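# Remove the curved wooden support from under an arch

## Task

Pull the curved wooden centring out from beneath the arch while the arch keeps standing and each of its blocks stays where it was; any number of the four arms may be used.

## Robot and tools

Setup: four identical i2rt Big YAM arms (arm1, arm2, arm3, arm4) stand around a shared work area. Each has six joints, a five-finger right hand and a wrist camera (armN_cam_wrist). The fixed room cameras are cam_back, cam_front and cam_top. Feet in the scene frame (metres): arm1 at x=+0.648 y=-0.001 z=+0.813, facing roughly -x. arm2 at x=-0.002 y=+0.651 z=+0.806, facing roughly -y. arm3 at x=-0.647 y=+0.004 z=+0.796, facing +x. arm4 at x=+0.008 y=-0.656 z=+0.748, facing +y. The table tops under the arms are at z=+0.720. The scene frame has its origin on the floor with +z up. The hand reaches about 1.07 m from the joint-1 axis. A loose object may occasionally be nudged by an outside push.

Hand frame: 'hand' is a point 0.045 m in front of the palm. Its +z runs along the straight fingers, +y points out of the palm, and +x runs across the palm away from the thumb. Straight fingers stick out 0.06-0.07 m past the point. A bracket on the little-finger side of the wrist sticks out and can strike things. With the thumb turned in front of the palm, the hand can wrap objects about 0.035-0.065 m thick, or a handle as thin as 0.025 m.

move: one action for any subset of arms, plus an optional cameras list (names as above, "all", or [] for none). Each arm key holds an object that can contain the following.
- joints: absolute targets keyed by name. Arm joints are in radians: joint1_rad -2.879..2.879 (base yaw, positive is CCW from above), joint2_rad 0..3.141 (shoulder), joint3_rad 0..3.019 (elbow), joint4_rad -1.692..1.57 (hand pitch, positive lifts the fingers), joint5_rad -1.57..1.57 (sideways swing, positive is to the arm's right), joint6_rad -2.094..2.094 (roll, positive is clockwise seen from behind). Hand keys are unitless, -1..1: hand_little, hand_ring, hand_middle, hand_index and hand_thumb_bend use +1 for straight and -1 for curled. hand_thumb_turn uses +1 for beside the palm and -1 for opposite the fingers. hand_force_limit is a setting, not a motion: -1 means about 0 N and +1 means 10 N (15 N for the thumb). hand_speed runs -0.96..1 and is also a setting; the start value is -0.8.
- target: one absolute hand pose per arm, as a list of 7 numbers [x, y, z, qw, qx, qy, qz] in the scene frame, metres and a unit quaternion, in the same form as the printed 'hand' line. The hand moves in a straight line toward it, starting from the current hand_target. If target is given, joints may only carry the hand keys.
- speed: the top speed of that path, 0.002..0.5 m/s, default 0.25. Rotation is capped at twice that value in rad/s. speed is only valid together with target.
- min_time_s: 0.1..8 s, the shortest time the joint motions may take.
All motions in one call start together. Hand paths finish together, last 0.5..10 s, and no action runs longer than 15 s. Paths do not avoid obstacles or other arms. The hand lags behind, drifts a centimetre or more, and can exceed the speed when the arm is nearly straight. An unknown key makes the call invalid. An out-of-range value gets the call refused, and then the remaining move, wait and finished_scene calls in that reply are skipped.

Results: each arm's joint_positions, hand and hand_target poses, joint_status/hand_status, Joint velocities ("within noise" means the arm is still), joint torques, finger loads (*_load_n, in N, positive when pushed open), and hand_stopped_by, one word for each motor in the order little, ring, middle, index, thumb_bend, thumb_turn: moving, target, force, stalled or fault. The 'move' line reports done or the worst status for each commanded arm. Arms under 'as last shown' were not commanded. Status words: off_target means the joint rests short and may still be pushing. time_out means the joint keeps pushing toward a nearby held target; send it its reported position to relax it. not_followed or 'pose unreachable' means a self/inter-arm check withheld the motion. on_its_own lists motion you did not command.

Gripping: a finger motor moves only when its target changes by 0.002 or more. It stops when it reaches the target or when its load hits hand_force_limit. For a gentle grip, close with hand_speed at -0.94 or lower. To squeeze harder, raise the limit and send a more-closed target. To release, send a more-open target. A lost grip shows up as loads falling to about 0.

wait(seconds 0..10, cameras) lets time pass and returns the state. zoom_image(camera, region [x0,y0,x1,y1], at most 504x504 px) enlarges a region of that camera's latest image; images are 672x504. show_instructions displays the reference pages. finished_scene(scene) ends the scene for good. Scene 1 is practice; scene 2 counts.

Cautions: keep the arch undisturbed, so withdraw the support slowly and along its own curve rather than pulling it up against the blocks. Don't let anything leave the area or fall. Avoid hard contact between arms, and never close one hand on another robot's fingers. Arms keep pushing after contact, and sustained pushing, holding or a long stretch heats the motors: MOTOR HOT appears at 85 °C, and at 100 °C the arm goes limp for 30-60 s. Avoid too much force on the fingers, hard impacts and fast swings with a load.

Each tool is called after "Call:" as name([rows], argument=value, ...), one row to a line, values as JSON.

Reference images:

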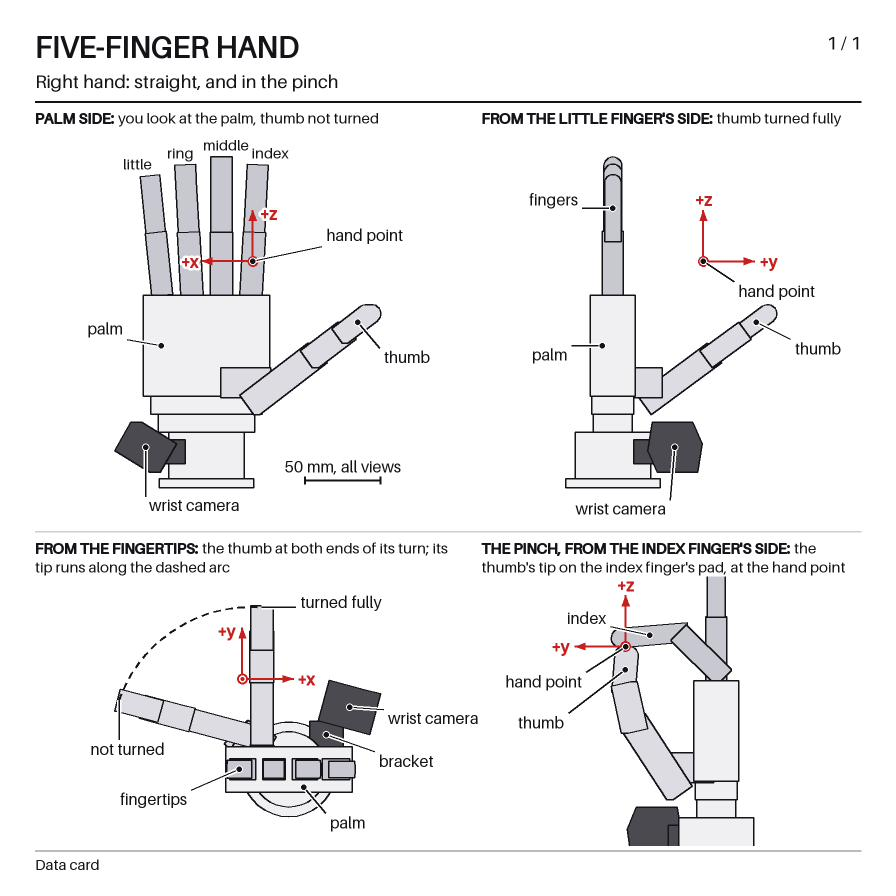

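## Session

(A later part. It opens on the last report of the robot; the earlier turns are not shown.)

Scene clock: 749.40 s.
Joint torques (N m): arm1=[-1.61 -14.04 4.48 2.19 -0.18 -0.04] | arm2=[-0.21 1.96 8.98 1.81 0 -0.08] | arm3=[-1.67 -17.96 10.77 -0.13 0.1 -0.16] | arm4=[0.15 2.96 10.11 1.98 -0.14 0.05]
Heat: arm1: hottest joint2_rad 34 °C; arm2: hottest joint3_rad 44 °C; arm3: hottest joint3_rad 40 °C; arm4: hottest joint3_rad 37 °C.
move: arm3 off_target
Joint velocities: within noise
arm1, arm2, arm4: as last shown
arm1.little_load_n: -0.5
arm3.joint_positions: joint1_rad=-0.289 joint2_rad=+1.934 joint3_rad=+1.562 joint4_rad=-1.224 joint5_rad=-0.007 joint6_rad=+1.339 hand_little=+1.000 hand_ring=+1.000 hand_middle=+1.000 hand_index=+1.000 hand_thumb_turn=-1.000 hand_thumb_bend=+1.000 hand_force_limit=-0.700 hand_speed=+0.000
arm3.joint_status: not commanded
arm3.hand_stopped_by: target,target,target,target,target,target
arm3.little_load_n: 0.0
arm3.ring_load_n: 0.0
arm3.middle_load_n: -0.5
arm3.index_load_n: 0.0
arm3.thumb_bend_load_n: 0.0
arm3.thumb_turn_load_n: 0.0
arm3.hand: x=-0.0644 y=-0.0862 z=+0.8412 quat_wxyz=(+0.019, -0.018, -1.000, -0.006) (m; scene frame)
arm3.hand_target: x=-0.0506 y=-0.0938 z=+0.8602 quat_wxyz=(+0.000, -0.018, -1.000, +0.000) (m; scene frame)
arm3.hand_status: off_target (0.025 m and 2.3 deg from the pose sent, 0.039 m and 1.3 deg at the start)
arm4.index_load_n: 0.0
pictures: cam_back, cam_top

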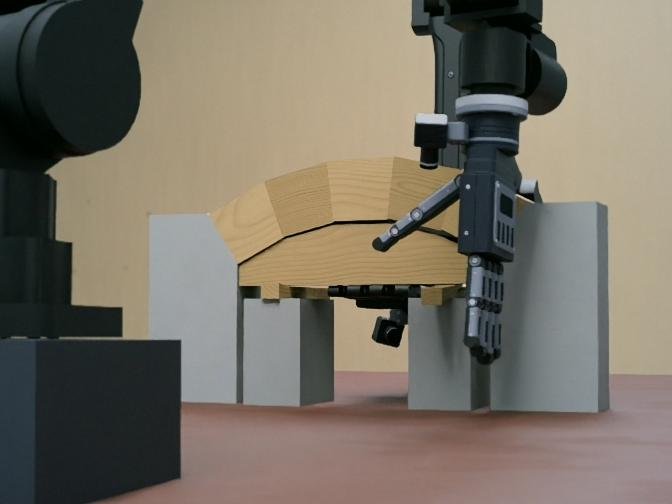

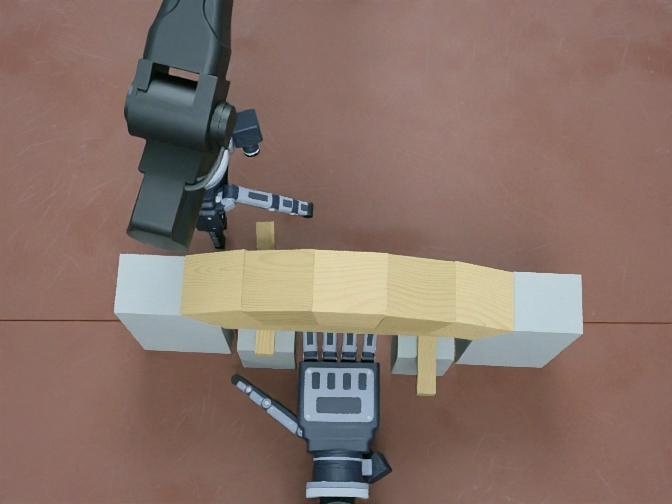

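Call:
move(arm3={"joints": {"joint4_rad": -1.155}, "min_time_s": 1})

Call:
move(arm3={"joints": {"hand_thumb_bend": 0.1, "hand_speed": -0.6}}, cameras=["cam_back", "cam_top", "arm3_cam_wrist"])

Call:
zoom_image(camera="cam_back", region=[340, 180, 540, 360])

Call:
zoom_image(camera="arm3_cam_wrist", region=[180, 170, 400, 380])

Scene clock: 766.37 s.
Joint torques (N m): arm1=[-1.55 -14.04 4.48 2.19 -0.19 -0.04] | arm2=[-0.21 2.08 9.01 1.83 0 -0.08] | arm3=[-1.73 -18.08 10.88 0.65 0.1 -0.16] | arm4=[0.79 2.9 10.15 1.85 -0.14 0.02]
Heat: arm1: hottest joint2_rad 34 °C; arm2: hottest joint3_rad 44 °C; arm3: hottest joint3_rad 40 °C; arm4: hottest joint3_rad 37 °C.
move: arm3 done
Joint velocities: within noise
arm1.joint_positions: joint1_rad=-0.048 joint2_rad=+2.189 joint3_rad=+0.721 joint4_rad=+1.486 joint5_rad=+0.026 joint6_rad=+0.000 hand_little=+1.000 hand_ring=+1.000 hand_middle=+1.000 hand_index=+1.000 hand_thumb_turn=+1.000 hand_thumb_bend=+1.000 hand_force_limit=+0.000 hand_speed=-0.800
arm1.joint_status: not commanded
arm1.hand_stopped_by: target,target,target,target,target,target
arm1.little_load_n: -0.5
arm1.ring_load_n: -1.0
arm1.middle_load_n: -0.5
arm1.index_load_n: -0.5
arm1.thumb_bend_load_n: 0.0
arm1.thumb_turn_load_n: 0.0
arm1.hand: x=+0.0424 y=-0.0230 z=+0.7680 quat_wxyz=(+0.508, -0.507, -0.491, +0.493) (m; scene frame)
arm1.hand_target: x=+0.0293 y=-0.0189 z=+0.7972 quat_wxyz=(+0.528, -0.490, -0.471, +0.510) (m; scene frame)
arm1.hand_status: not commanded
arm2, arm4: as last shown
arm3.joint_positions: joint1_rad=-0.289 joint2_rad=+1.934 joint3_rad=+1.562 joint4_rad=-1.165 joint5_rad=-0.007 joint6_rad=+1.339 hand_little=+1.000 hand_ring=+1.000 hand_middle=+1.000 hand_index=+1.000 hand_thumb_turn=-1.000 hand_thumb_bend=+1.000 hand_force_limit=-0.700 hand_speed=+0.000
arm3.joint_status: all done
arm3.hand_stopped_by: target,target,target,target,target,target
arm3.little_load_n: 0.0
arm3.ring_load_n: 0.0
arm3.middle_load_n: 0.0
arm3.index_load_n: 0.5
arm3.thumb_bend_load_n: 0.0
arm3.thumb_turn_load_n: 0.0
arm3.hand: x=-0.0490 y=-0.0905 z=+0.8420 quat_wxyz=(-0.010, -0.017, -1.000, +0.002) (m; scene frame)
arm3.hand_target: x=-0.0307 y=-0.0994 z=+0.8623 quat_wxyz=(-0.038, -0.018, -0.999, +0.010) (m; scene frame)
arm3.hand_status: not commanded
pictures: none

Scene clock: 768.43 s.
Joint torques (N m): arm1=[-1.55 -14.04 4.48 2.19 -0.19 -0.04] | arm2=[-0.21 1.96 8.98 1.84 0 -0.08] | arm3=[-1.67 -18.02 10.88 0.64 0.1 -0.16] | arm4=[0.62 3.02 10.14 1.98 -0.15 0.09]
Heat: arm1: hottest joint2_rad 34 °C; arm2: hottest joint3_rad 44 °C; arm3: hottest joint3_rad 40 °C; arm4: hottest joint3_rad 37 °C.
move: arm3 done
Joint velocities: within noise
arm1, arm2, arm4: as last shown
arm1.ring_load_n: -0.5
arm1.middle_load_n: -1.0
arm3.joint_positions: joint1_rad=-0.289 joint2_rad=+1.934 joint3_rad=+1.562 joint4_rad=-1.165 joint5_rad=-0.007 joint6_rad=+1.339 hand_little=+1.000 hand_ring=+1.000 hand_middle=+1.000 hand_index=+1.000 hand_thumb_turn=-1.000 hand_thumb_bend=+0.100 hand_force_limit=-0.700 hand_speed=-0.600
arm3.joint_status: all done
arm3.hand_stopped_by: target,target,target,target,target,target
arm3.little_load_n: 0.0
arm3.ring_load_n: 0.0
arm3.middle_load_n: 0.0
arm3.index_load_n: 0.0
arm3.thumb_bend_load_n: 0.0
arm3.thumb_turn_load_n: 0.0
arm3.hand: x=-0.0490 y=-0.0905 z=+0.8420 quat_wxyz=(-0.010, -0.017, -1.000, +0.002) (m; scene frame)
arm3.hand_target: x=-0.0307 y=-0.0994 z=+0.8622 quat_wxyz=(-0.038, -0.018, -0.999, +0.010) (m; scene frame)
arm3.hand_status: not commanded
pictures: arm3_cam_wrist, cam_back, cam_top
camera_calibration:
arm3_cam_wrist: T_world_to_cam=[[-0.270793, 0.962582, 0.0103509, 0.0581079], [0.848507, 0.233595, 0.474835, -0.334217], [0.45465, 0.137365, -0.880014, 0.892591], [0, 0, 0, 1]] pos_world=[-0.106496, -0.100473, 0.943589]

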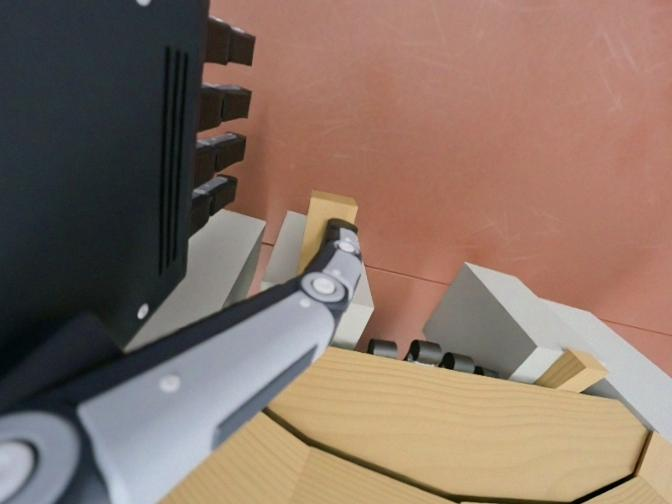

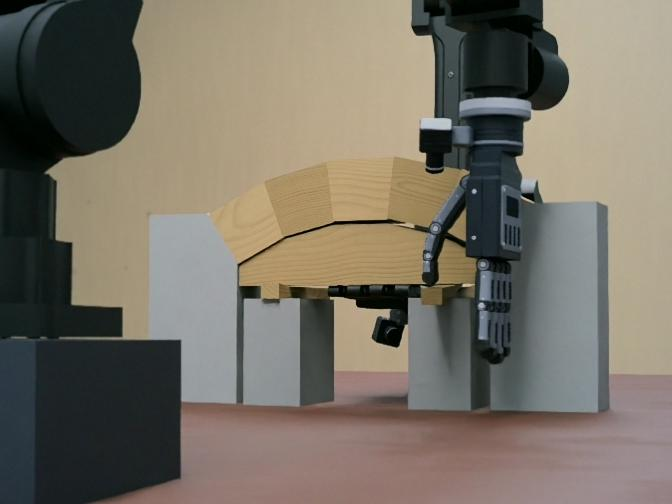

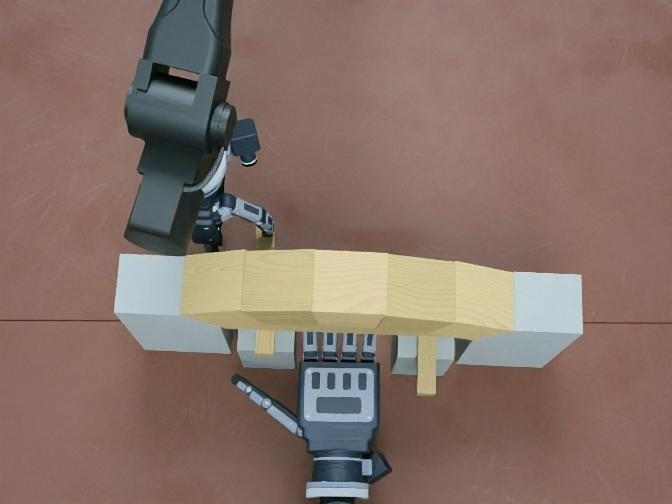

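Scaled by 2.520.

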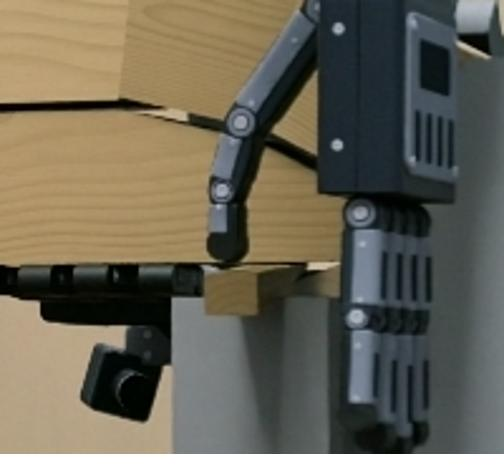

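Scaled by 2.291.

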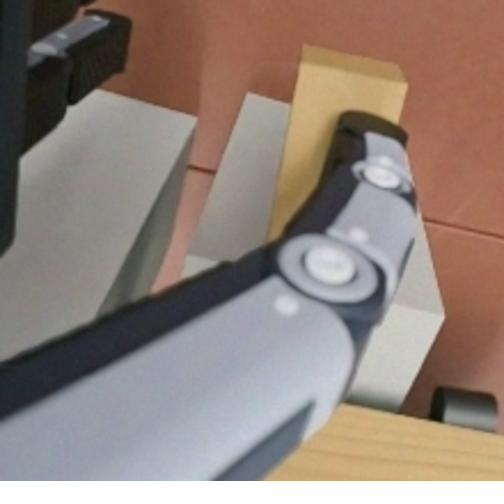

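Call:
move(arm3={"joints": {"hand_index": 0.3, "hand_speed": -0.5}})

Call:
move(arm3={"joints": {"hand_index": -0.25, "hand_speed": -0.92, "hand_force_limit": -0.6}}, cameras=["cam_back", "cam_top", "arm3_cam_wrist"])

Call:
zoom_image(camera="cam_back", region=[340, 180, 540, 360])

Scene clock: 779.90 s.
Joint torques (N m): arm1=[-1.61 -14.04 4.48 2.18 -0.19 -0.04] | arm2=[-0.38 1.96 9.01 1.81 0.01 -0.07] | arm3=[-1.67 -18.08 10.88 0.64 0.1 -0.15] | arm4=[1.2 2.32 10.28 1.63 -0.1 0.07]
Heat: arm1: hottest joint2_rad 34 °C; arm2: hottest joint3_rad 44 °C; arm3: hottest joint3_rad 41 °C; arm4: hottest joint3_rad 37 °C.
move: arm3 done
Joint velocities: within noise
arm1, arm2, arm4: as last shown
arm1.ring_load_n: -1.0
arm1.index_load_n: -1.0
arm3.joint_positions: joint1_rad=-0.289 joint2_rad=+1.934 joint3_rad=+1.562 joint4_rad=-1.165 joint5_rad=-0.007 joint6_rad=+1.339 hand_little=+1.000 hand_ring=+1.000 hand_middle=+1.000 hand_index=+0.300 hand_thumb_turn=-1.000 hand_thumb_bend=+0.100 hand_force_limit=-0.700 hand_speed=-0.500
arm3.joint_status: all done
arm3.hand_stopped_by: target,target,target,target,target,target
arm3.little_load_n: -0.5
arm3.ring_load_n: 0.0
arm3.middle_load_n: 0.0
arm3.index_load_n: 0.0
arm3.thumb_bend_load_n: 0.0
arm3.thumb_turn_load_n: 0.0
arm3.hand: x=-0.0490 y=-0.0905 z=+0.8420 quat_wxyz=(-0.010, -0.017, -1.000, +0.002) (m; scene frame)
arm3.hand_target: x=-0.0307 y=-0.0994 z=+0.8622 quat_wxyz=(-0.038, -0.018, -0.999, +0.010) (m; scene frame)
arm3.hand_status: not commanded
pictures: none

Scene clock: 782.27 s.
Joint torques (N m): arm1=[-1.61 -13.98 4.46 2.19 -0.18 -0.04] | arm2=[-0.26 1.96 8.98 1.83 -0.01 -0.08] | arm3=[-1.67 -18.08 10.88 0.64 0.1 -0.16] | arm4=[0.79 3.43 10.06 1.85 -0.15 0]
Heat: arm1: hottest joint2_rad 34 °C; arm2: hottest joint3_rad 44 °C; arm3: hottest joint3_rad 41 °C; arm4: hottest joint3_rad 37 °C.
move: arm3 off_target
Joint velocities: within noise
arm1, arm2, arm4: as last shown
arm1.index_load_n: -0.5
arm3.joint_positions: joint1_rad=-0.289 joint2_rad=+1.934 joint3_rad=+1.562 joint4_rad=-1.165 joint5_rad=-0.007 joint6_rad=+1.339 hand_little=+1.000 hand_ring=+1.000 hand_middle=+1.000 hand_index=-0.058 hand_thumb_turn=-1.000 hand_thumb_bend=+0.100 hand_force_limit=-0.600 hand_speed=-0.920
arm3.joint_status: hand_index off_target (ended at -0.058, target -0.250); the others done
arm3.hand_stopped_by: target,target,target,force,target,target
arm3.little_load_n: 0.0
arm3.ring_load_n: 0.0
arm3.middle_load_n: 0.0
arm3.index_load_n: 3.0
arm3.thumb_bend_load_n: 1.5
arm3.thumb_turn_load_n: 0.0
arm3.hand: x=-0.0490 y=-0.0905 z=+0.8420 quat_wxyz=(-0.010, -0.017, -1.000, +0.002) (m; scene frame)
arm3.hand_target: x=-0.0307 y=-0.0994 z=+0.8622 quat_wxyz=(-0.038, -0.018, -0.999, +0.010) (m; scene frame)
arm3.hand_status: not commanded
arm4.thumb_bend_load_n: 0.5
pictures: arm3_cam_wrist, cam_back, cam_top
camera_calibration:
arm3_cam_wrist: T_world_to_cam=[[-0.270793, 0.962582, 0.0103509, 0.0581079], [0.848507, 0.233595, 0.474835, -0.334217], [0.45465, 0.137365, -0.880014, 0.892591], [0, 0, 0, 1]] pos_world=[-0.106496, -0.100473, 0.943589]

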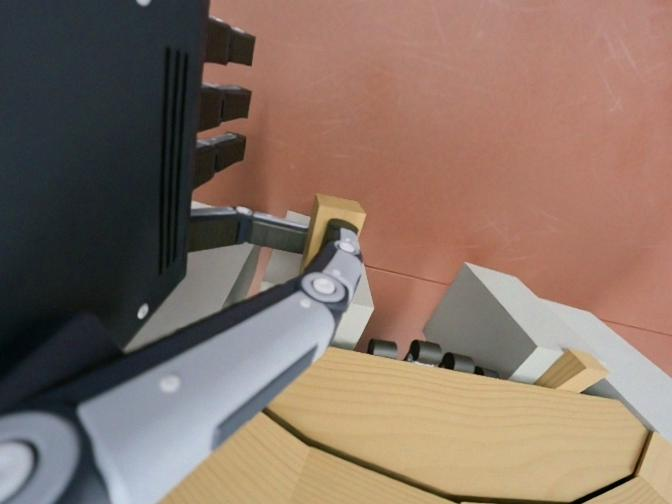

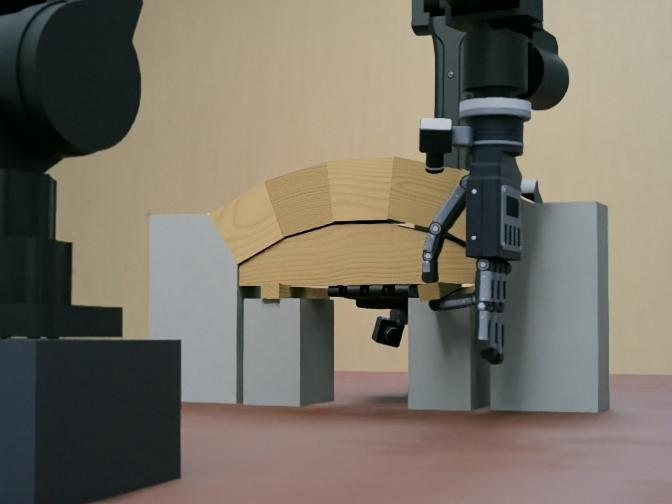

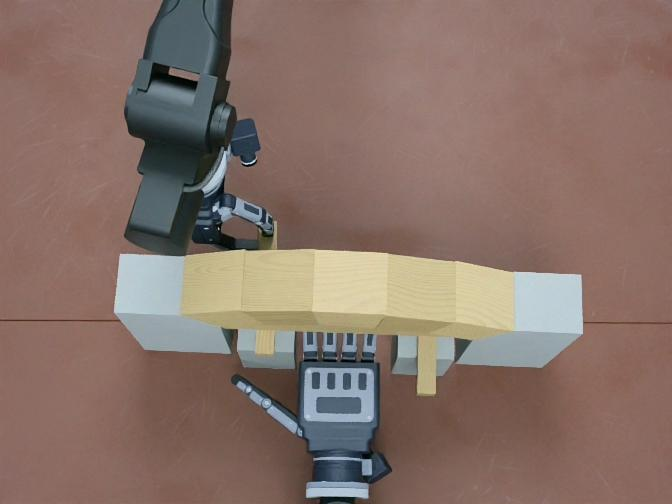

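Scaled by 2.520.

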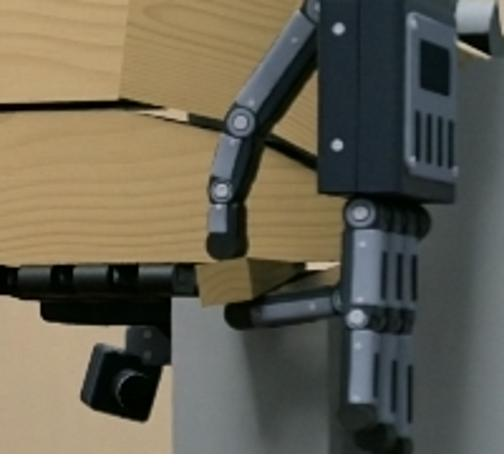

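Call:
move(arm3={"joints": {"hand_middle": -0.3, "hand_index": -0.35, "hand_thumb_bend": -0.1, "hand_speed": -0.85, "hand_force_limit": -0.2}}, cameras=["cam_back", "cam_top", "arm3_cam_wrist"])

Call:
zoom_image(camera="cam_back", region=[340, 180, 540, 360])

Scene clock: 797.17 s.
Joint torques (N m): arm1=[-1.61 -13.92 4.48 2.19 -0.19 -0.04] | arm2=[-0.15 1.96 9.02 1.83 0 -0.09] | arm3=[-1.73 -18.08 10.86 0.64 0.07 -0.16] | arm4=[0.62 3.78 10.07 2.02 -0.12 -0.02]
Heat: arm1: hottest joint2_rad 34 °C; arm2: hottest joint3_rad 44 °C; arm3: hottest joint3_rad 41 °C; arm4: hottest joint3_rad 37 °C.
move: arm3 off_target
Joint velocities: within noise
arm1, arm2, arm4: as last shown
arm1.middle_load_n: -0.5
arm1.thumb_turn_load_n: -0.5
arm2.thumb_turn_load_n: 0.5
arm3.joint_positions: joint1_rad=-0.289 joint2_rad=+1.934 joint3_rad=+1.562 joint4_rad=-1.165 joint5_rad=-0.006 joint6_rad=+1.339 hand_little=+1.000 hand_ring=+1.000 hand_middle=-0.026 hand_index=-0.067 hand_thumb_turn=-1.000 hand_thumb_bend=+0.079 hand_force_limit=-0.200 hand_speed=-0.850
arm3.joint_status: hand_middle off_target (ended at -0.026, target -0.300); hand_index off_target (ended at -0.067, target -0.350); hand_thumb_bend off_target (ended at +0.079, target -0.100); the others done
arm3.hand_stopped_by: target,target,force,force,force,target
arm3.little_load_n: 0.0
arm3.ring_load_n: 0.0
arm3.middle_load_n: 7.0
arm3.index_load_n: 6.0
arm3.thumb_bend_load_n: 9.0
arm3.thumb_turn_load_n: 0.5
arm3.hand: x=-0.0490 y=-0.0905 z=+0.8420 quat_wxyz=(-0.010, -0.017, -1.000, +0.002) (m; scene frame)
arm3.hand_target: x=-0.0307 y=-0.0994 z=+0.8623 quat_wxyz=(-0.038, -0.018, -0.999, +0.010) (m; scene frame)
arm3.hand_status: not commanded
arm4.thumb_bend_load_n: 0.0
pictures: arm3_cam_wrist, cam_back, cam_top
camera_calibration:
arm3_cam_wrist: T_world_to_cam=[[-0.270727, 0.962603, 0.0100886, 0.0584604], [0.848582, 0.233685, 0.474657, -0.334009], [0.454549, 0.137064, -0.880113, 0.892657], [0, 0, 0, 1]] pos_world=[-0.106496, -0.100572, 0.943589]

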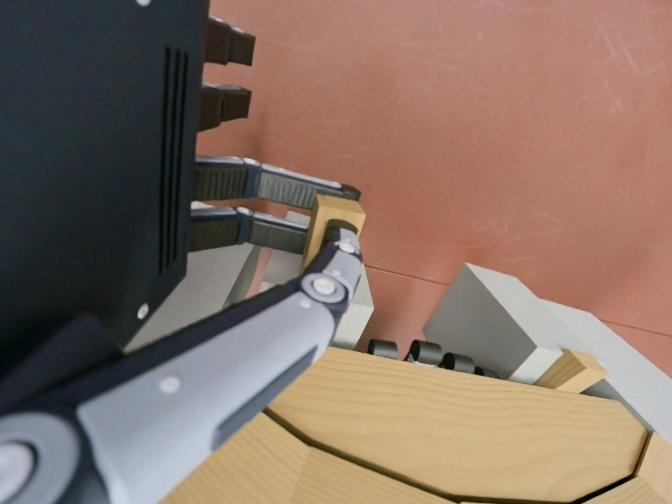

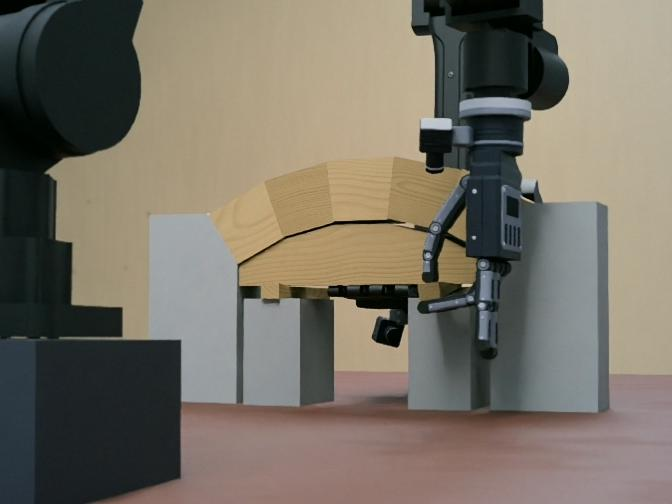

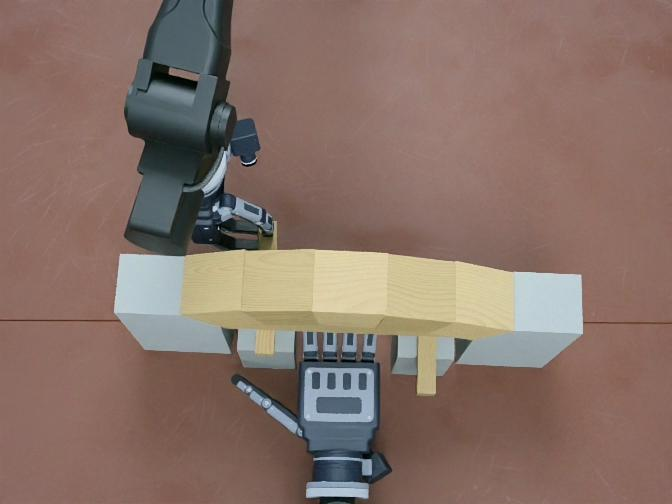

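Scaled by 2.520.

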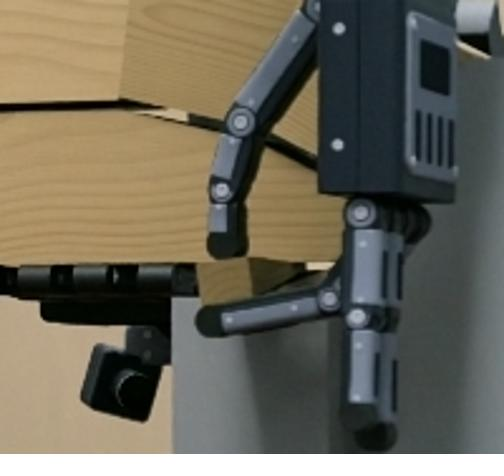

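Call:
move(arm3={"joints": {"joint2_rad": 1.914, "joint3_rad": 1.541}, "min_time_s": 0.8})

Call:
move(arm3={"joints": {"joint2_rad": 1.859, "joint3_rad": 1.462, "joint4_rad": -1.13}, "min_time_s": 3}, cameras=["cam_back", "cam_top", "arm3_cam_wrist"])

Call:
zoom_image(camera="cam_back", region=[200, 140, 540, 360])

Scene clock: 837.87 s.
Joint torques (N m): arm1=[-1.55 -14.04 4.48 2.18 -0.19 -0.04] | arm2=[-0.21 1.96 9.01 1.8 0 -0.07] | arm3=[-1.67 -18.67 6.68 0.54 0.07 -0.16] | arm4=[1.38 3.43 10.13 1.99 -0.17 0.09]
Heat: arm1: hottest joint2_rad 34 °C; arm2: hottest joint3_rad 44 °C; arm3: hottest joint3_rad 42 °C; arm4: hottest joint3_rad 37 °C.
move: arm3 done
Joint velocities: within noise
arm1: as last shown
arm1.middle_load_n: -1.0
arm2.joint_positions: joint1_rad=-0.011 joint2_rad=+0.646 joint3_rad=+1.374 joint4_rad=-1.418 joint5_rad=+0.091 joint6_rad=-0.991 hand_little=+1.000 hand_ring=+1.000 hand_middle=+1.000 hand_index=+1.000 hand_thumb_turn=+1.000 hand_thumb_bend=+1.000 hand_force_limit=+0.000 hand_speed=-0.800
arm2.joint_status: not commanded
arm2.hand_stopped_by: target,target,target,target,target,target
arm2.little_load_n: 0.0
arm2.ring_load_n: 0.0
arm2.middle_load_n: 0.0
arm2.index_load_n: 0.0
arm2.thumb_bend_load_n: 0.0
arm2.thumb_turn_load_n: 0.0
arm2.hand: x=-0.0608 y=+0.4410 z=+1.2592 quat_wxyz=(+0.243, +0.401, -0.810, +0.352) (m; scene frame)
arm2.hand_target: x=-0.0608 y=+0.4412 z=+1.2694 quat_wxyz=(+0.248, +0.398, -0.806, +0.362) (m; scene frame)
arm2.hand_status: not commanded
arm3.joint_positions: joint1_rad=-0.289 joint2_rad=+1.929 joint3_rad=+1.549 joint4_rad=-1.162 joint5_rad=-0.006 joint6_rad=+1.339 hand_little=+1.000 hand_ring=+1.000 hand_middle=-0.026 hand_index=-0.067 hand_thumb_turn=-1.000 hand_thumb_bend=+0.079 hand_force_limit=-0.200 hand_speed=-0.850
arm3.joint_status: all done
arm3.hand_stopped_by: target,target,force,force,force,target
arm3.little_load_n: 0.0
arm3.ring_load_n: 0.0
arm3.middle_load_n: 8.0
arm3.index_load_n: 5.5
arm3.thumb_bend_load_n: 9.0
arm3.thumb_turn_load_n: 0.5
arm3.hand: x=-0.0527 y=-0.0895 z=+0.8405 quat_wxyz=(-0.008, -0.017, -1.000, +0.001) (m; scene frame)
arm3.hand_target: x=-0.0541 y=-0.0930 z=+0.8458 quat_wxyz=(-0.014, -0.018, -1.000, +0.004) (m; scene frame)
arm3.hand_status: not commanded
arm4.joint_positions: joint1_rad=+0.111 joint2_rad=+0.644 joint3_rad=+1.326 joint4_rad=-1.552 joint5_rad=-0.099 joint6_rad=-1.379 hand_little=+1.000 hand_ring=+1.000 hand_middle=+1.000 hand_index=+1.000 hand_thumb_turn=+1.000 hand_thumb_bend=+1.000 hand_force_limit=+0.000 hand_speed=-0.800
arm4.joint_status: not commanded
arm4.hand_stopped_by: target,target,target,target,target,target
arm4.little_load_n: 0.0
arm4.ring_load_n: 0.0
arm4.middle_load_n: 0.0
arm4.index_load_n: 0.0
arm4.thumb_bend_load_n: 0.0
arm4.thumb_turn_load_n: 0.0
arm4.hand: x=+0.0120 y=-0.4479 z=+1.1632 quat_wxyz=(-0.303, +0.666, +0.663, +0.155) (m; scene frame)
arm4.hand_target: x=+0.0119 y=-0.4466 z=+1.1755 quat_wxyz=(-0.315, +0.662, +0.660, +0.163) (m; scene frame)
arm4.hand_status: not commanded
pictures: none

Scene clock: 841.17 s.
Joint torques (N m): arm1=[-1.55 -13.98 4.46 2.18 -0.19 -0.03] | arm2=[-0.21 1.96 8.99 1.8 -0.01 -0.08] | arm3=[-1.67 -18.32 6.89 0.61 0.08 -0.16] | arm4=[0.21 2.55 10.17 1.72 -0.18 0.02]
Heat: arm1: hottest joint2_rad 34 °C; arm2: hottest joint3_rad 44 °C; arm3: hottest joint3_rad 42 °C; arm4: hottest joint3_rad 37 °C.
move: arm3 done
Joint velocities: within noise
arm1, arm2, arm4: as last shown
arm1.thumb_turn_load_n: 0.0
arm3.joint_positions: joint1_rad=-0.289 joint2_rad=+1.879 joint3_rad=+1.467 joint4_rad=-1.139 joint5_rad=-0.006 joint6_rad=+1.339 hand_little=+1.000 hand_ring=+1.000 hand_middle=-0.026 hand_index=-0.067 hand_thumb_turn=-1.000 hand_thumb_bend=+0.079 hand_force_limit=-0.200 hand_speed=-0.850
arm3.joint_status: all done
arm3.hand_stopped_by: target,target,force,force,force,target
arm3.little_load_n: 0.0
arm3.ring_load_n: 0.0
arm3.middle_load_n: 7.0
arm3.index_load_n: 6.5
arm3.thumb_bend_load_n: 9.0
arm3.thumb_turn_load_n: 1.0
arm3.hand: x=-0.0760 y=-0.0832 z=+0.8382 quat_wxyz=(-0.003, -0.017, -1.000, +0.000) (m; scene frame)
arm3.hand_target: x=-0.0748 y=-0.0872 z=+0.8478 quat_wxyz=(-0.015, -0.018, -1.000, +0.004) (m; scene frame)
arm3.hand_status: not commanded
pictures: arm3_cam_wrist, cam_back, cam_top
camera_calibration:
arm3_cam_wrist: T_world_to_cam=[[-0.270502, 0.962564, 0.0172926, 0.0380827], [0.854955, 0.231927, 0.463964, -0.301775], [0.442584, 0.140288, -0.885686, 0.904644], [0, 0, 0, 1]] pos_world=[-0.132075, -0.0935777, 0.940584]

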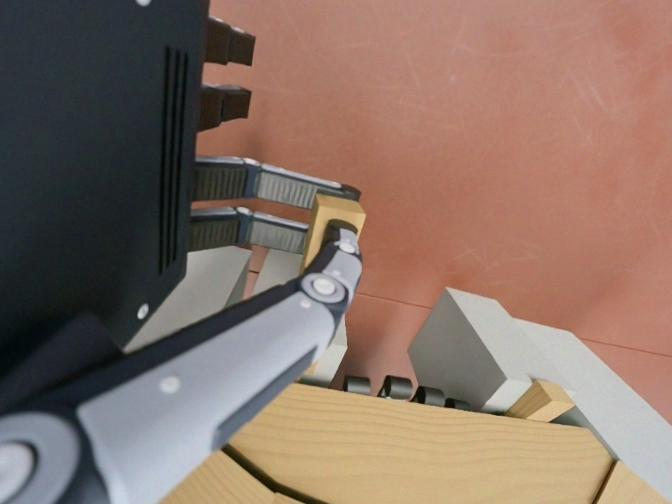

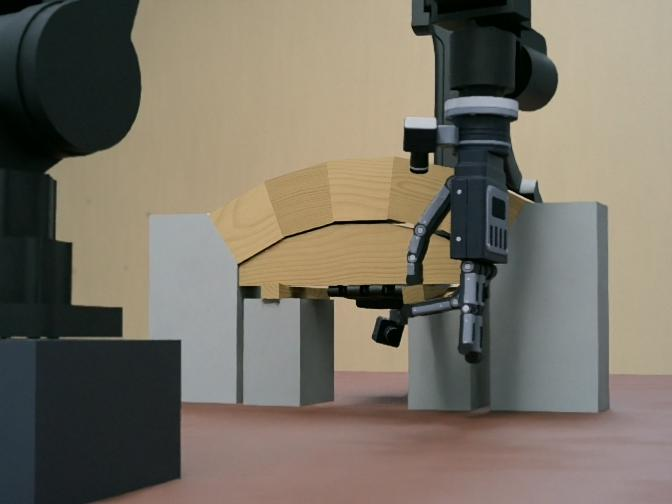

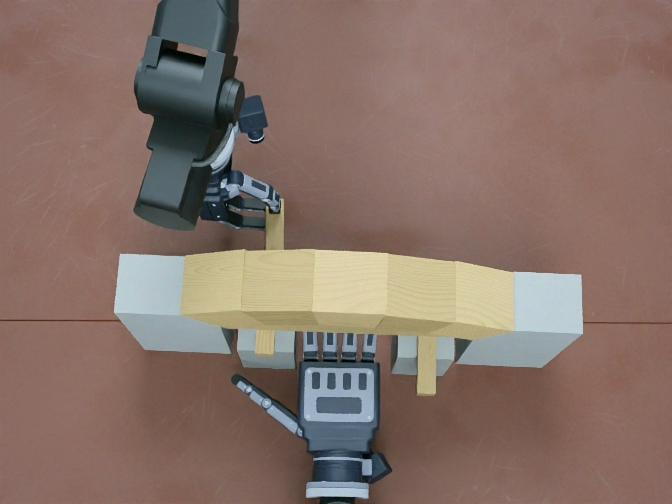

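Scaled by 1.482.

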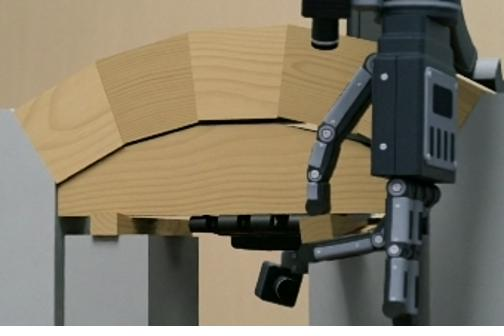

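Call:
move(arm3={"joints": {"joint1_rad": -0.34, "joint2_rad": 1.69, "joint3_rad": 1.212, "joint4_rad": -1.04}, "min_time_s": 6}, cameras=["cam_back", "cam_top", "arm3_cam_wrist"])

Call:
zoom_image(camera="cam_back", region=[200, 140, 540, 360])

Scene clock: 861.00 s.
Joint torques (N m): arm1=[-1.61 -13.92 4.46 2.18 -0.18 -0.04] | arm2=[-0.21 2.08 8.98 1.83 -0.01 -0.08] | arm3=[-2.37 -15.5 6.65 0.65 0.08 -0.16] | arm4=[0.91 2.61 9.96 1.58 -0.11 0.07]
Heat: arm1: hottest joint2_rad 34 °C; arm2: hottest joint3_rad 44 °C; arm3: hottest joint3_rad 41 °C; arm4: hottest joint3_rad 37 °C.
move: arm3 done
Joint velocities: within noise
arm1, arm2, arm4: as last shown
arm3.joint_positions: joint1_rad=-0.326 joint2_rad=+1.710 joint3_rad=+1.216 joint4_rad=-1.050 joint5_rad=-0.006 joint6_rad=+1.339 hand_little=+1.000 hand_ring=+1.000 hand_middle=-0.026 hand_index=-0.067 hand_thumb_turn=-1.000 hand_thumb_bend=+0.079 hand_force_limit=-0.200 hand_speed=-0.850
arm3.joint_status: all done
arm3.hand_stopped_by: target,target,force,force,force,target
arm3.little_load_n: 0.0
arm3.ring_load_n: 0.0
arm3.middle_load_n: 7.0
arm3.index_load_n: 6.5
arm3.thumb_bend_load_n: 9.0
arm3.thumb_turn_load_n: 1.5
arm3.hand: x=-0.1480 y=-0.0827 z=+0.8367 quat_wxyz=(-0.006, -0.036, -0.999, +0.002) (m; scene frame)
arm3.hand_target: x=-0.1471 y=-0.0908 z=+0.8452 quat_wxyz=(-0.019, -0.041, -0.999, +0.006) (m; scene frame)
arm3.hand_status: not commanded
pictures: arm3_cam_wrist, cam_back, cam_top
camera_calibration:
arm3_cam_wrist: T_world_to_cam=[[-0.234877, 0.971937, 0.013043, 0.0278123], [0.859678, 0.201449, 0.469438, -0.245984], [0.453637, 0.121473, -0.882869, 0.932839], [0, 0, 0, 1]] pos_world=[-0.205171, -0.0907934, 0.938686]

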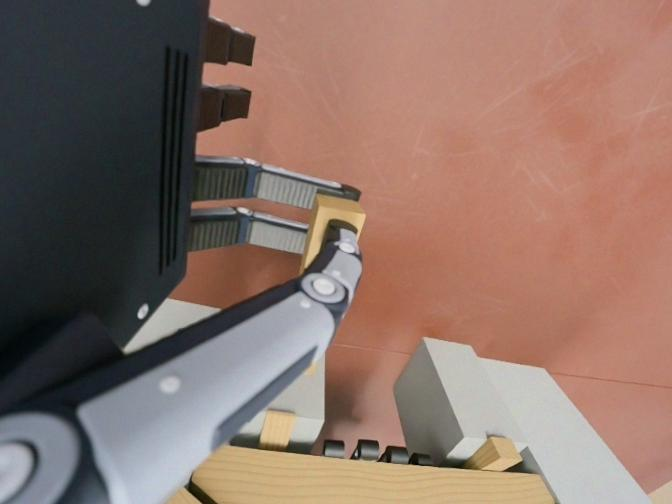

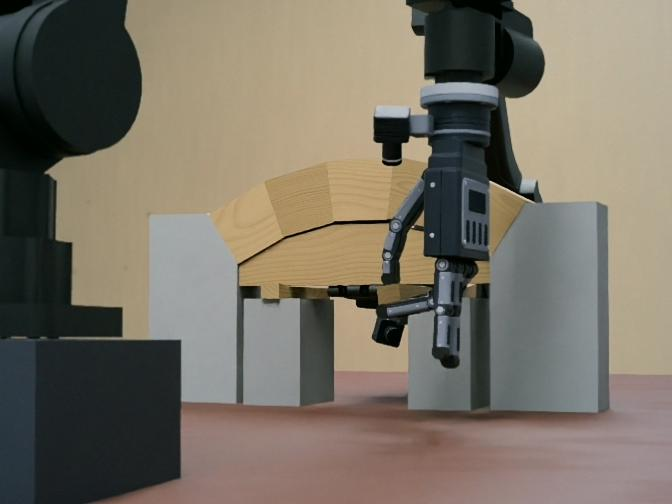

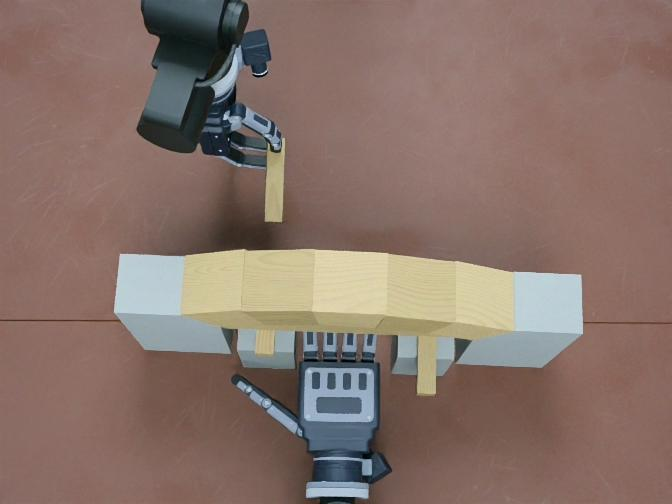

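Scaled by 1.482.

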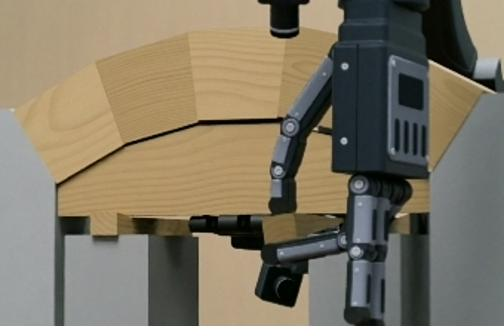

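Call:
move(arm3={"target": [-0.23, -0.13, 0.83, 0, 0.0183, 0.9998, 0], "speed": 0.15, "joints": {"hand_ring": 0, "hand_little": 0, "hand_speed": -0.5}})

Call:
move(arm3={"target": [-0.23, -0.13, 0.775, 0, 0.0183, 0.9998, 0], "speed": 0.08}, cameras=["cam_back", "cam_top", "arm3_cam_wrist"])

Scene clock: 870.70 s.
Joint torques (N m): arm1=[-1.55 -14.04 4.46 2.19 -0.19 -0.04] | arm2=[-0.26 2.02 8.98 1.81 -0.01 -0.08] | arm3=[-2.08 -13.57 6.27 0.54 -0.04 -0.27] | arm4=[0.97 2.73 10.43 1.65 -0.14 0.01]
Heat: arm1: hottest joint2_rad 34 °C; arm2: hottest joint3_rad 44 °C; arm3: hottest joint3_rad 41 °C; arm4: hottest joint3_rad 37 °C.
move: arm3 done
Joint velocities: within noise
arm1.joint_positions: joint1_rad=-0.048 joint2_rad=+2.189 joint3_rad=+0.721 joint4_rad=+1.486 joint5_rad=+0.026 joint6_rad=+0.000 hand_little=+1.000 hand_ring=+1.000 hand_middle=+1.000 hand_index=+1.000 hand_thumb_turn=+1.000 hand_thumb_bend=+1.000 hand_force_limit=+0.000 hand_speed=-0.800
arm1.joint_status: not commanded
arm1.hand_stopped_by: target,target,target,target,target,target
arm1.little_load_n: -0.5
arm1.ring_load_n: -1.0
arm1.middle_load_n: -1.0
arm1.index_load_n: -0.5
arm1.thumb_bend_load_n: 0.0
arm1.thumb_turn_load_n: -0.5
arm1.hand: x=+0.0424 y=-0.0230 z=+0.7680 quat_wxyz=(+0.508, -0.507, -0.491, +0.493) (m; scene frame)
arm1.hand_target: x=+0.0293 y=-0.0189 z=+0.7972 quat_wxyz=(+0.528, -0.490, -0.471, +0.510) (m; scene frame)
arm1.hand_status: not commanded
arm2, arm4: as last shown
arm3.joint_positions: joint1_rad=-0.479 joint2_rad=+1.618 joint3_rad=+1.051 joint4_rad=-1.017 joint5_rad=-0.005 joint6_rad=+1.154 hand_little=+0.000 hand_ring=+0.000 hand_middle=-0.026 hand_index=-0.067 hand_thumb_turn=-1.000 hand_thumb_bend=+0.079 hand_force_limit=-0.200 hand_speed=-0.500
arm3.joint_status: all done
arm3.hand_stopped_by: target,target,force,force,force,target
arm3.little_load_n: 0.0
arm3.ring_load_n: 0.0
arm3.middle_load_n: 7.0
arm3.index_load_n: 6.5
arm3.thumb_bend_load_n: 9.0
arm3.thumb_turn_load_n: 1.5
arm3.hand: x=-0.2302 y=-0.1251 z=+0.8232 quat_wxyz=(+0.012, -0.021, -1.000, -0.004) (m; scene frame)
arm3.hand_target: x=-0.2301 y=-0.1299 z=+0.8298 quat_wxyz=(+0.000, -0.018, -1.000, +0.000) (m; scene frame)
arm3.hand_status: done (0.008 m and 1.5 deg from the pose sent, 0.095 m and 2.2 deg at the start)
arm4.ring_load_n: 0.5
pictures: none

Scene clock: 872.10 s.
Joint torques (N m): arm1=[-1.55 -13.98 4.48 2.18 -0.19 -0.04] | arm2=[-0.26 2.02 9.01 1.8 0 -0.08] | arm3=[-2.02 -10.58 6 0.61 -0.04 -0.26] | arm4=[1.32 2.14 10.24 1.8 -0.16 0]
Heat: arm1: hottest joint2_rad 34 °C; arm2: hottest joint3_rad 44 °C; arm3: hottest joint3_rad 41 °C; arm4: hottest joint3_rad 37 °C.
move: arm3 done
Joint velocities: within noise
arm1, arm2, arm4: as last shown
arm3.joint_positions: joint1_rad=-0.479 joint2_rad=+1.671 joint3_rad=+0.990 joint4_rad=-0.868 joint5_rad=-0.006 joint6_rad=+1.154 hand_little=+0.000 hand_ring=+0.000 hand_middle=-0.026 hand_index=-0.067 hand_thumb_turn=-1.000 hand_thumb_bend=+0.079 hand_force_limit=-0.200 hand_speed=-0.500
arm3.joint_status: not commanded
arm3.hand_stopped_by: target,target,force,force,force,target
arm3.little_load_n: 0.0
arm3.ring_load_n: 0.0
arm3.middle_load_n: 7.0
arm3.index_load_n: 6.5
arm3.thumb_bend_load_n: 9.0
arm3.thumb_turn_load_n: 1.5
arm3.hand: x=-0.2276 y=-0.1267 z=+0.7826 quat_wxyz=(-0.004, -0.020, -1.000, +0.003) (m; scene frame)
arm3.hand_target: x=-0.2301 y=-0.1300 z=+0.7751 quat_wxyz=(+0.000, -0.018, -1.000, +0.000) (m; scene frame)
arm3.hand_status: done (0.009 m and 0.6 deg from the pose sent, 0.049 m and 1.4 deg at the start)
arm4.ring_load_n: 0.0
pictures: arm3_cam_wrist, cam_back, cam_top
camera_calibration:
arm3_cam_wrist: T_world_to_cam=[[-0.265044, 0.964163, 0.0118906, 0.0456271], [0.855462, 0.229437, 0.464266, -0.136756], [0.4449, 0.133223, -0.885616, 0.928205], [0, 0, 0, 1]] pos_world=[-0.283876, -0.136273, 0.884982]

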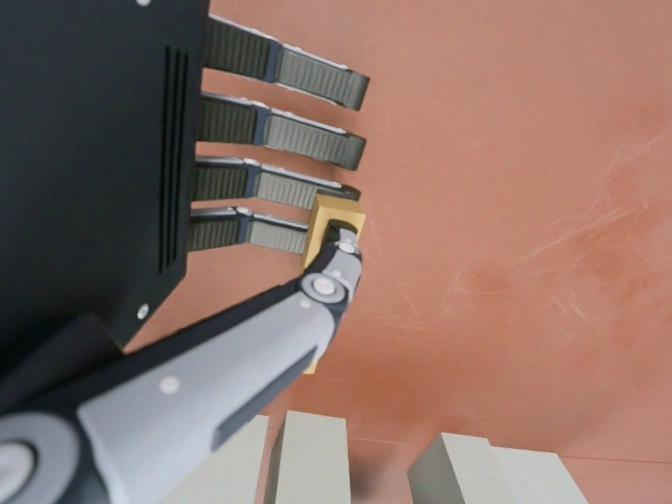

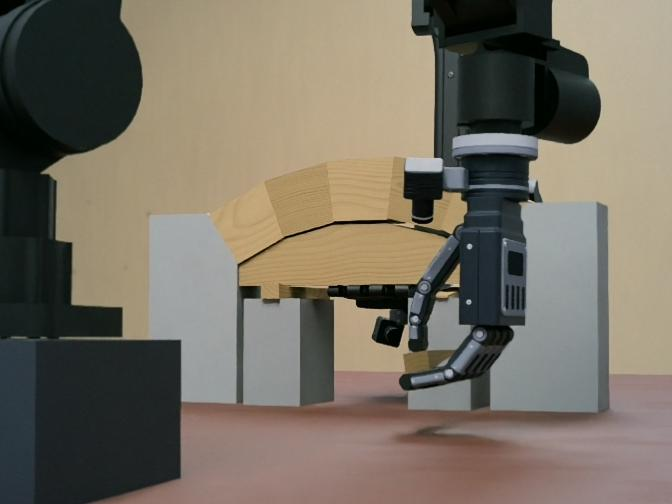

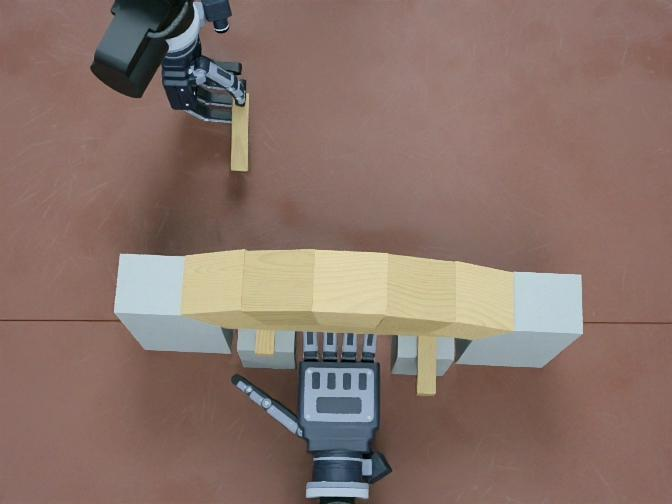

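Call:
move(arm3={"target": [-0.23, -0.13, 0.752, 0, 0.0183, 0.9998, 0], "speed": 0.08}, cameras=["cam_back"])

Scene clock: 882.70 s.
Joint torques (N m): arm1=[-1.55 -14.04 4.46 2.19 -0.18 -0.04] | arm2=[-0.21 1.96 8.98 1.8 0 -0.08] | arm3=[-2.02 -10.7 5.59 0.62 -0.04 -0.25] | arm4=[0.85 2.61 9.98 1.98 -0.14 0.02]
Heat: arm1: hottest joint2_rad 34 °C; arm2: hottest joint3_rad 44 °C; arm3: hottest joint3_rad 40 °C; arm4: hottest joint3_rad 37 °C.
move: arm3 done
Joint velocities: within noise
arm1, arm2, arm4: as last shown
arm3.joint_positions: joint1_rad=-0.479 joint2_rad=+1.714 joint3_rad=+0.973 joint4_rad=-0.806 joint5_rad=-0.006 joint6_rad=+1.154 hand_little=+0.000 hand_ring=+0.000 hand_middle=-0.026 hand_index=-0.067 hand_thumb_turn=-1.000 hand_thumb_bend=+0.079 hand_force_limit=-0.200 hand_speed=-0.500
arm3.joint_status: not commanded
arm3.hand_stopped_by: target,target,force,force,force,target
arm3.little_load_n: 0.0
arm3.ring_load_n: 0.0
arm3.middle_load_n: 6.5
arm3.index_load_n: 6.5
arm3.thumb_bend_load_n: 9.0
arm3.thumb_turn_load_n: 1.5
arm3.hand: x=-0.2266 y=-0.1274 z=+0.7604 quat_wxyz=(-0.005, -0.020, -1.000, +0.003) (m; scene frame)
arm3.hand_target: x=-0.2302 y=-0.1299 z=+0.7522 quat_wxyz=(+0.000, -0.018, -1.000, +0.000) (m; scene frame)
arm3.hand_status: done (0.009 m and 0.7 deg from the pose sent, 0.031 m and 0.6 deg at the start)
pictures: cam_back

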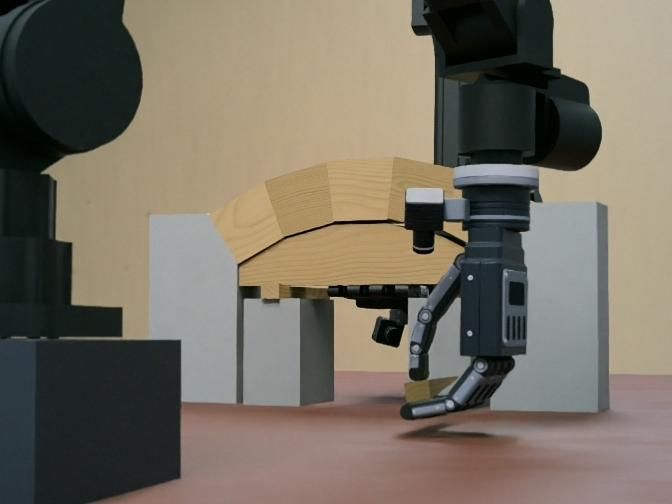

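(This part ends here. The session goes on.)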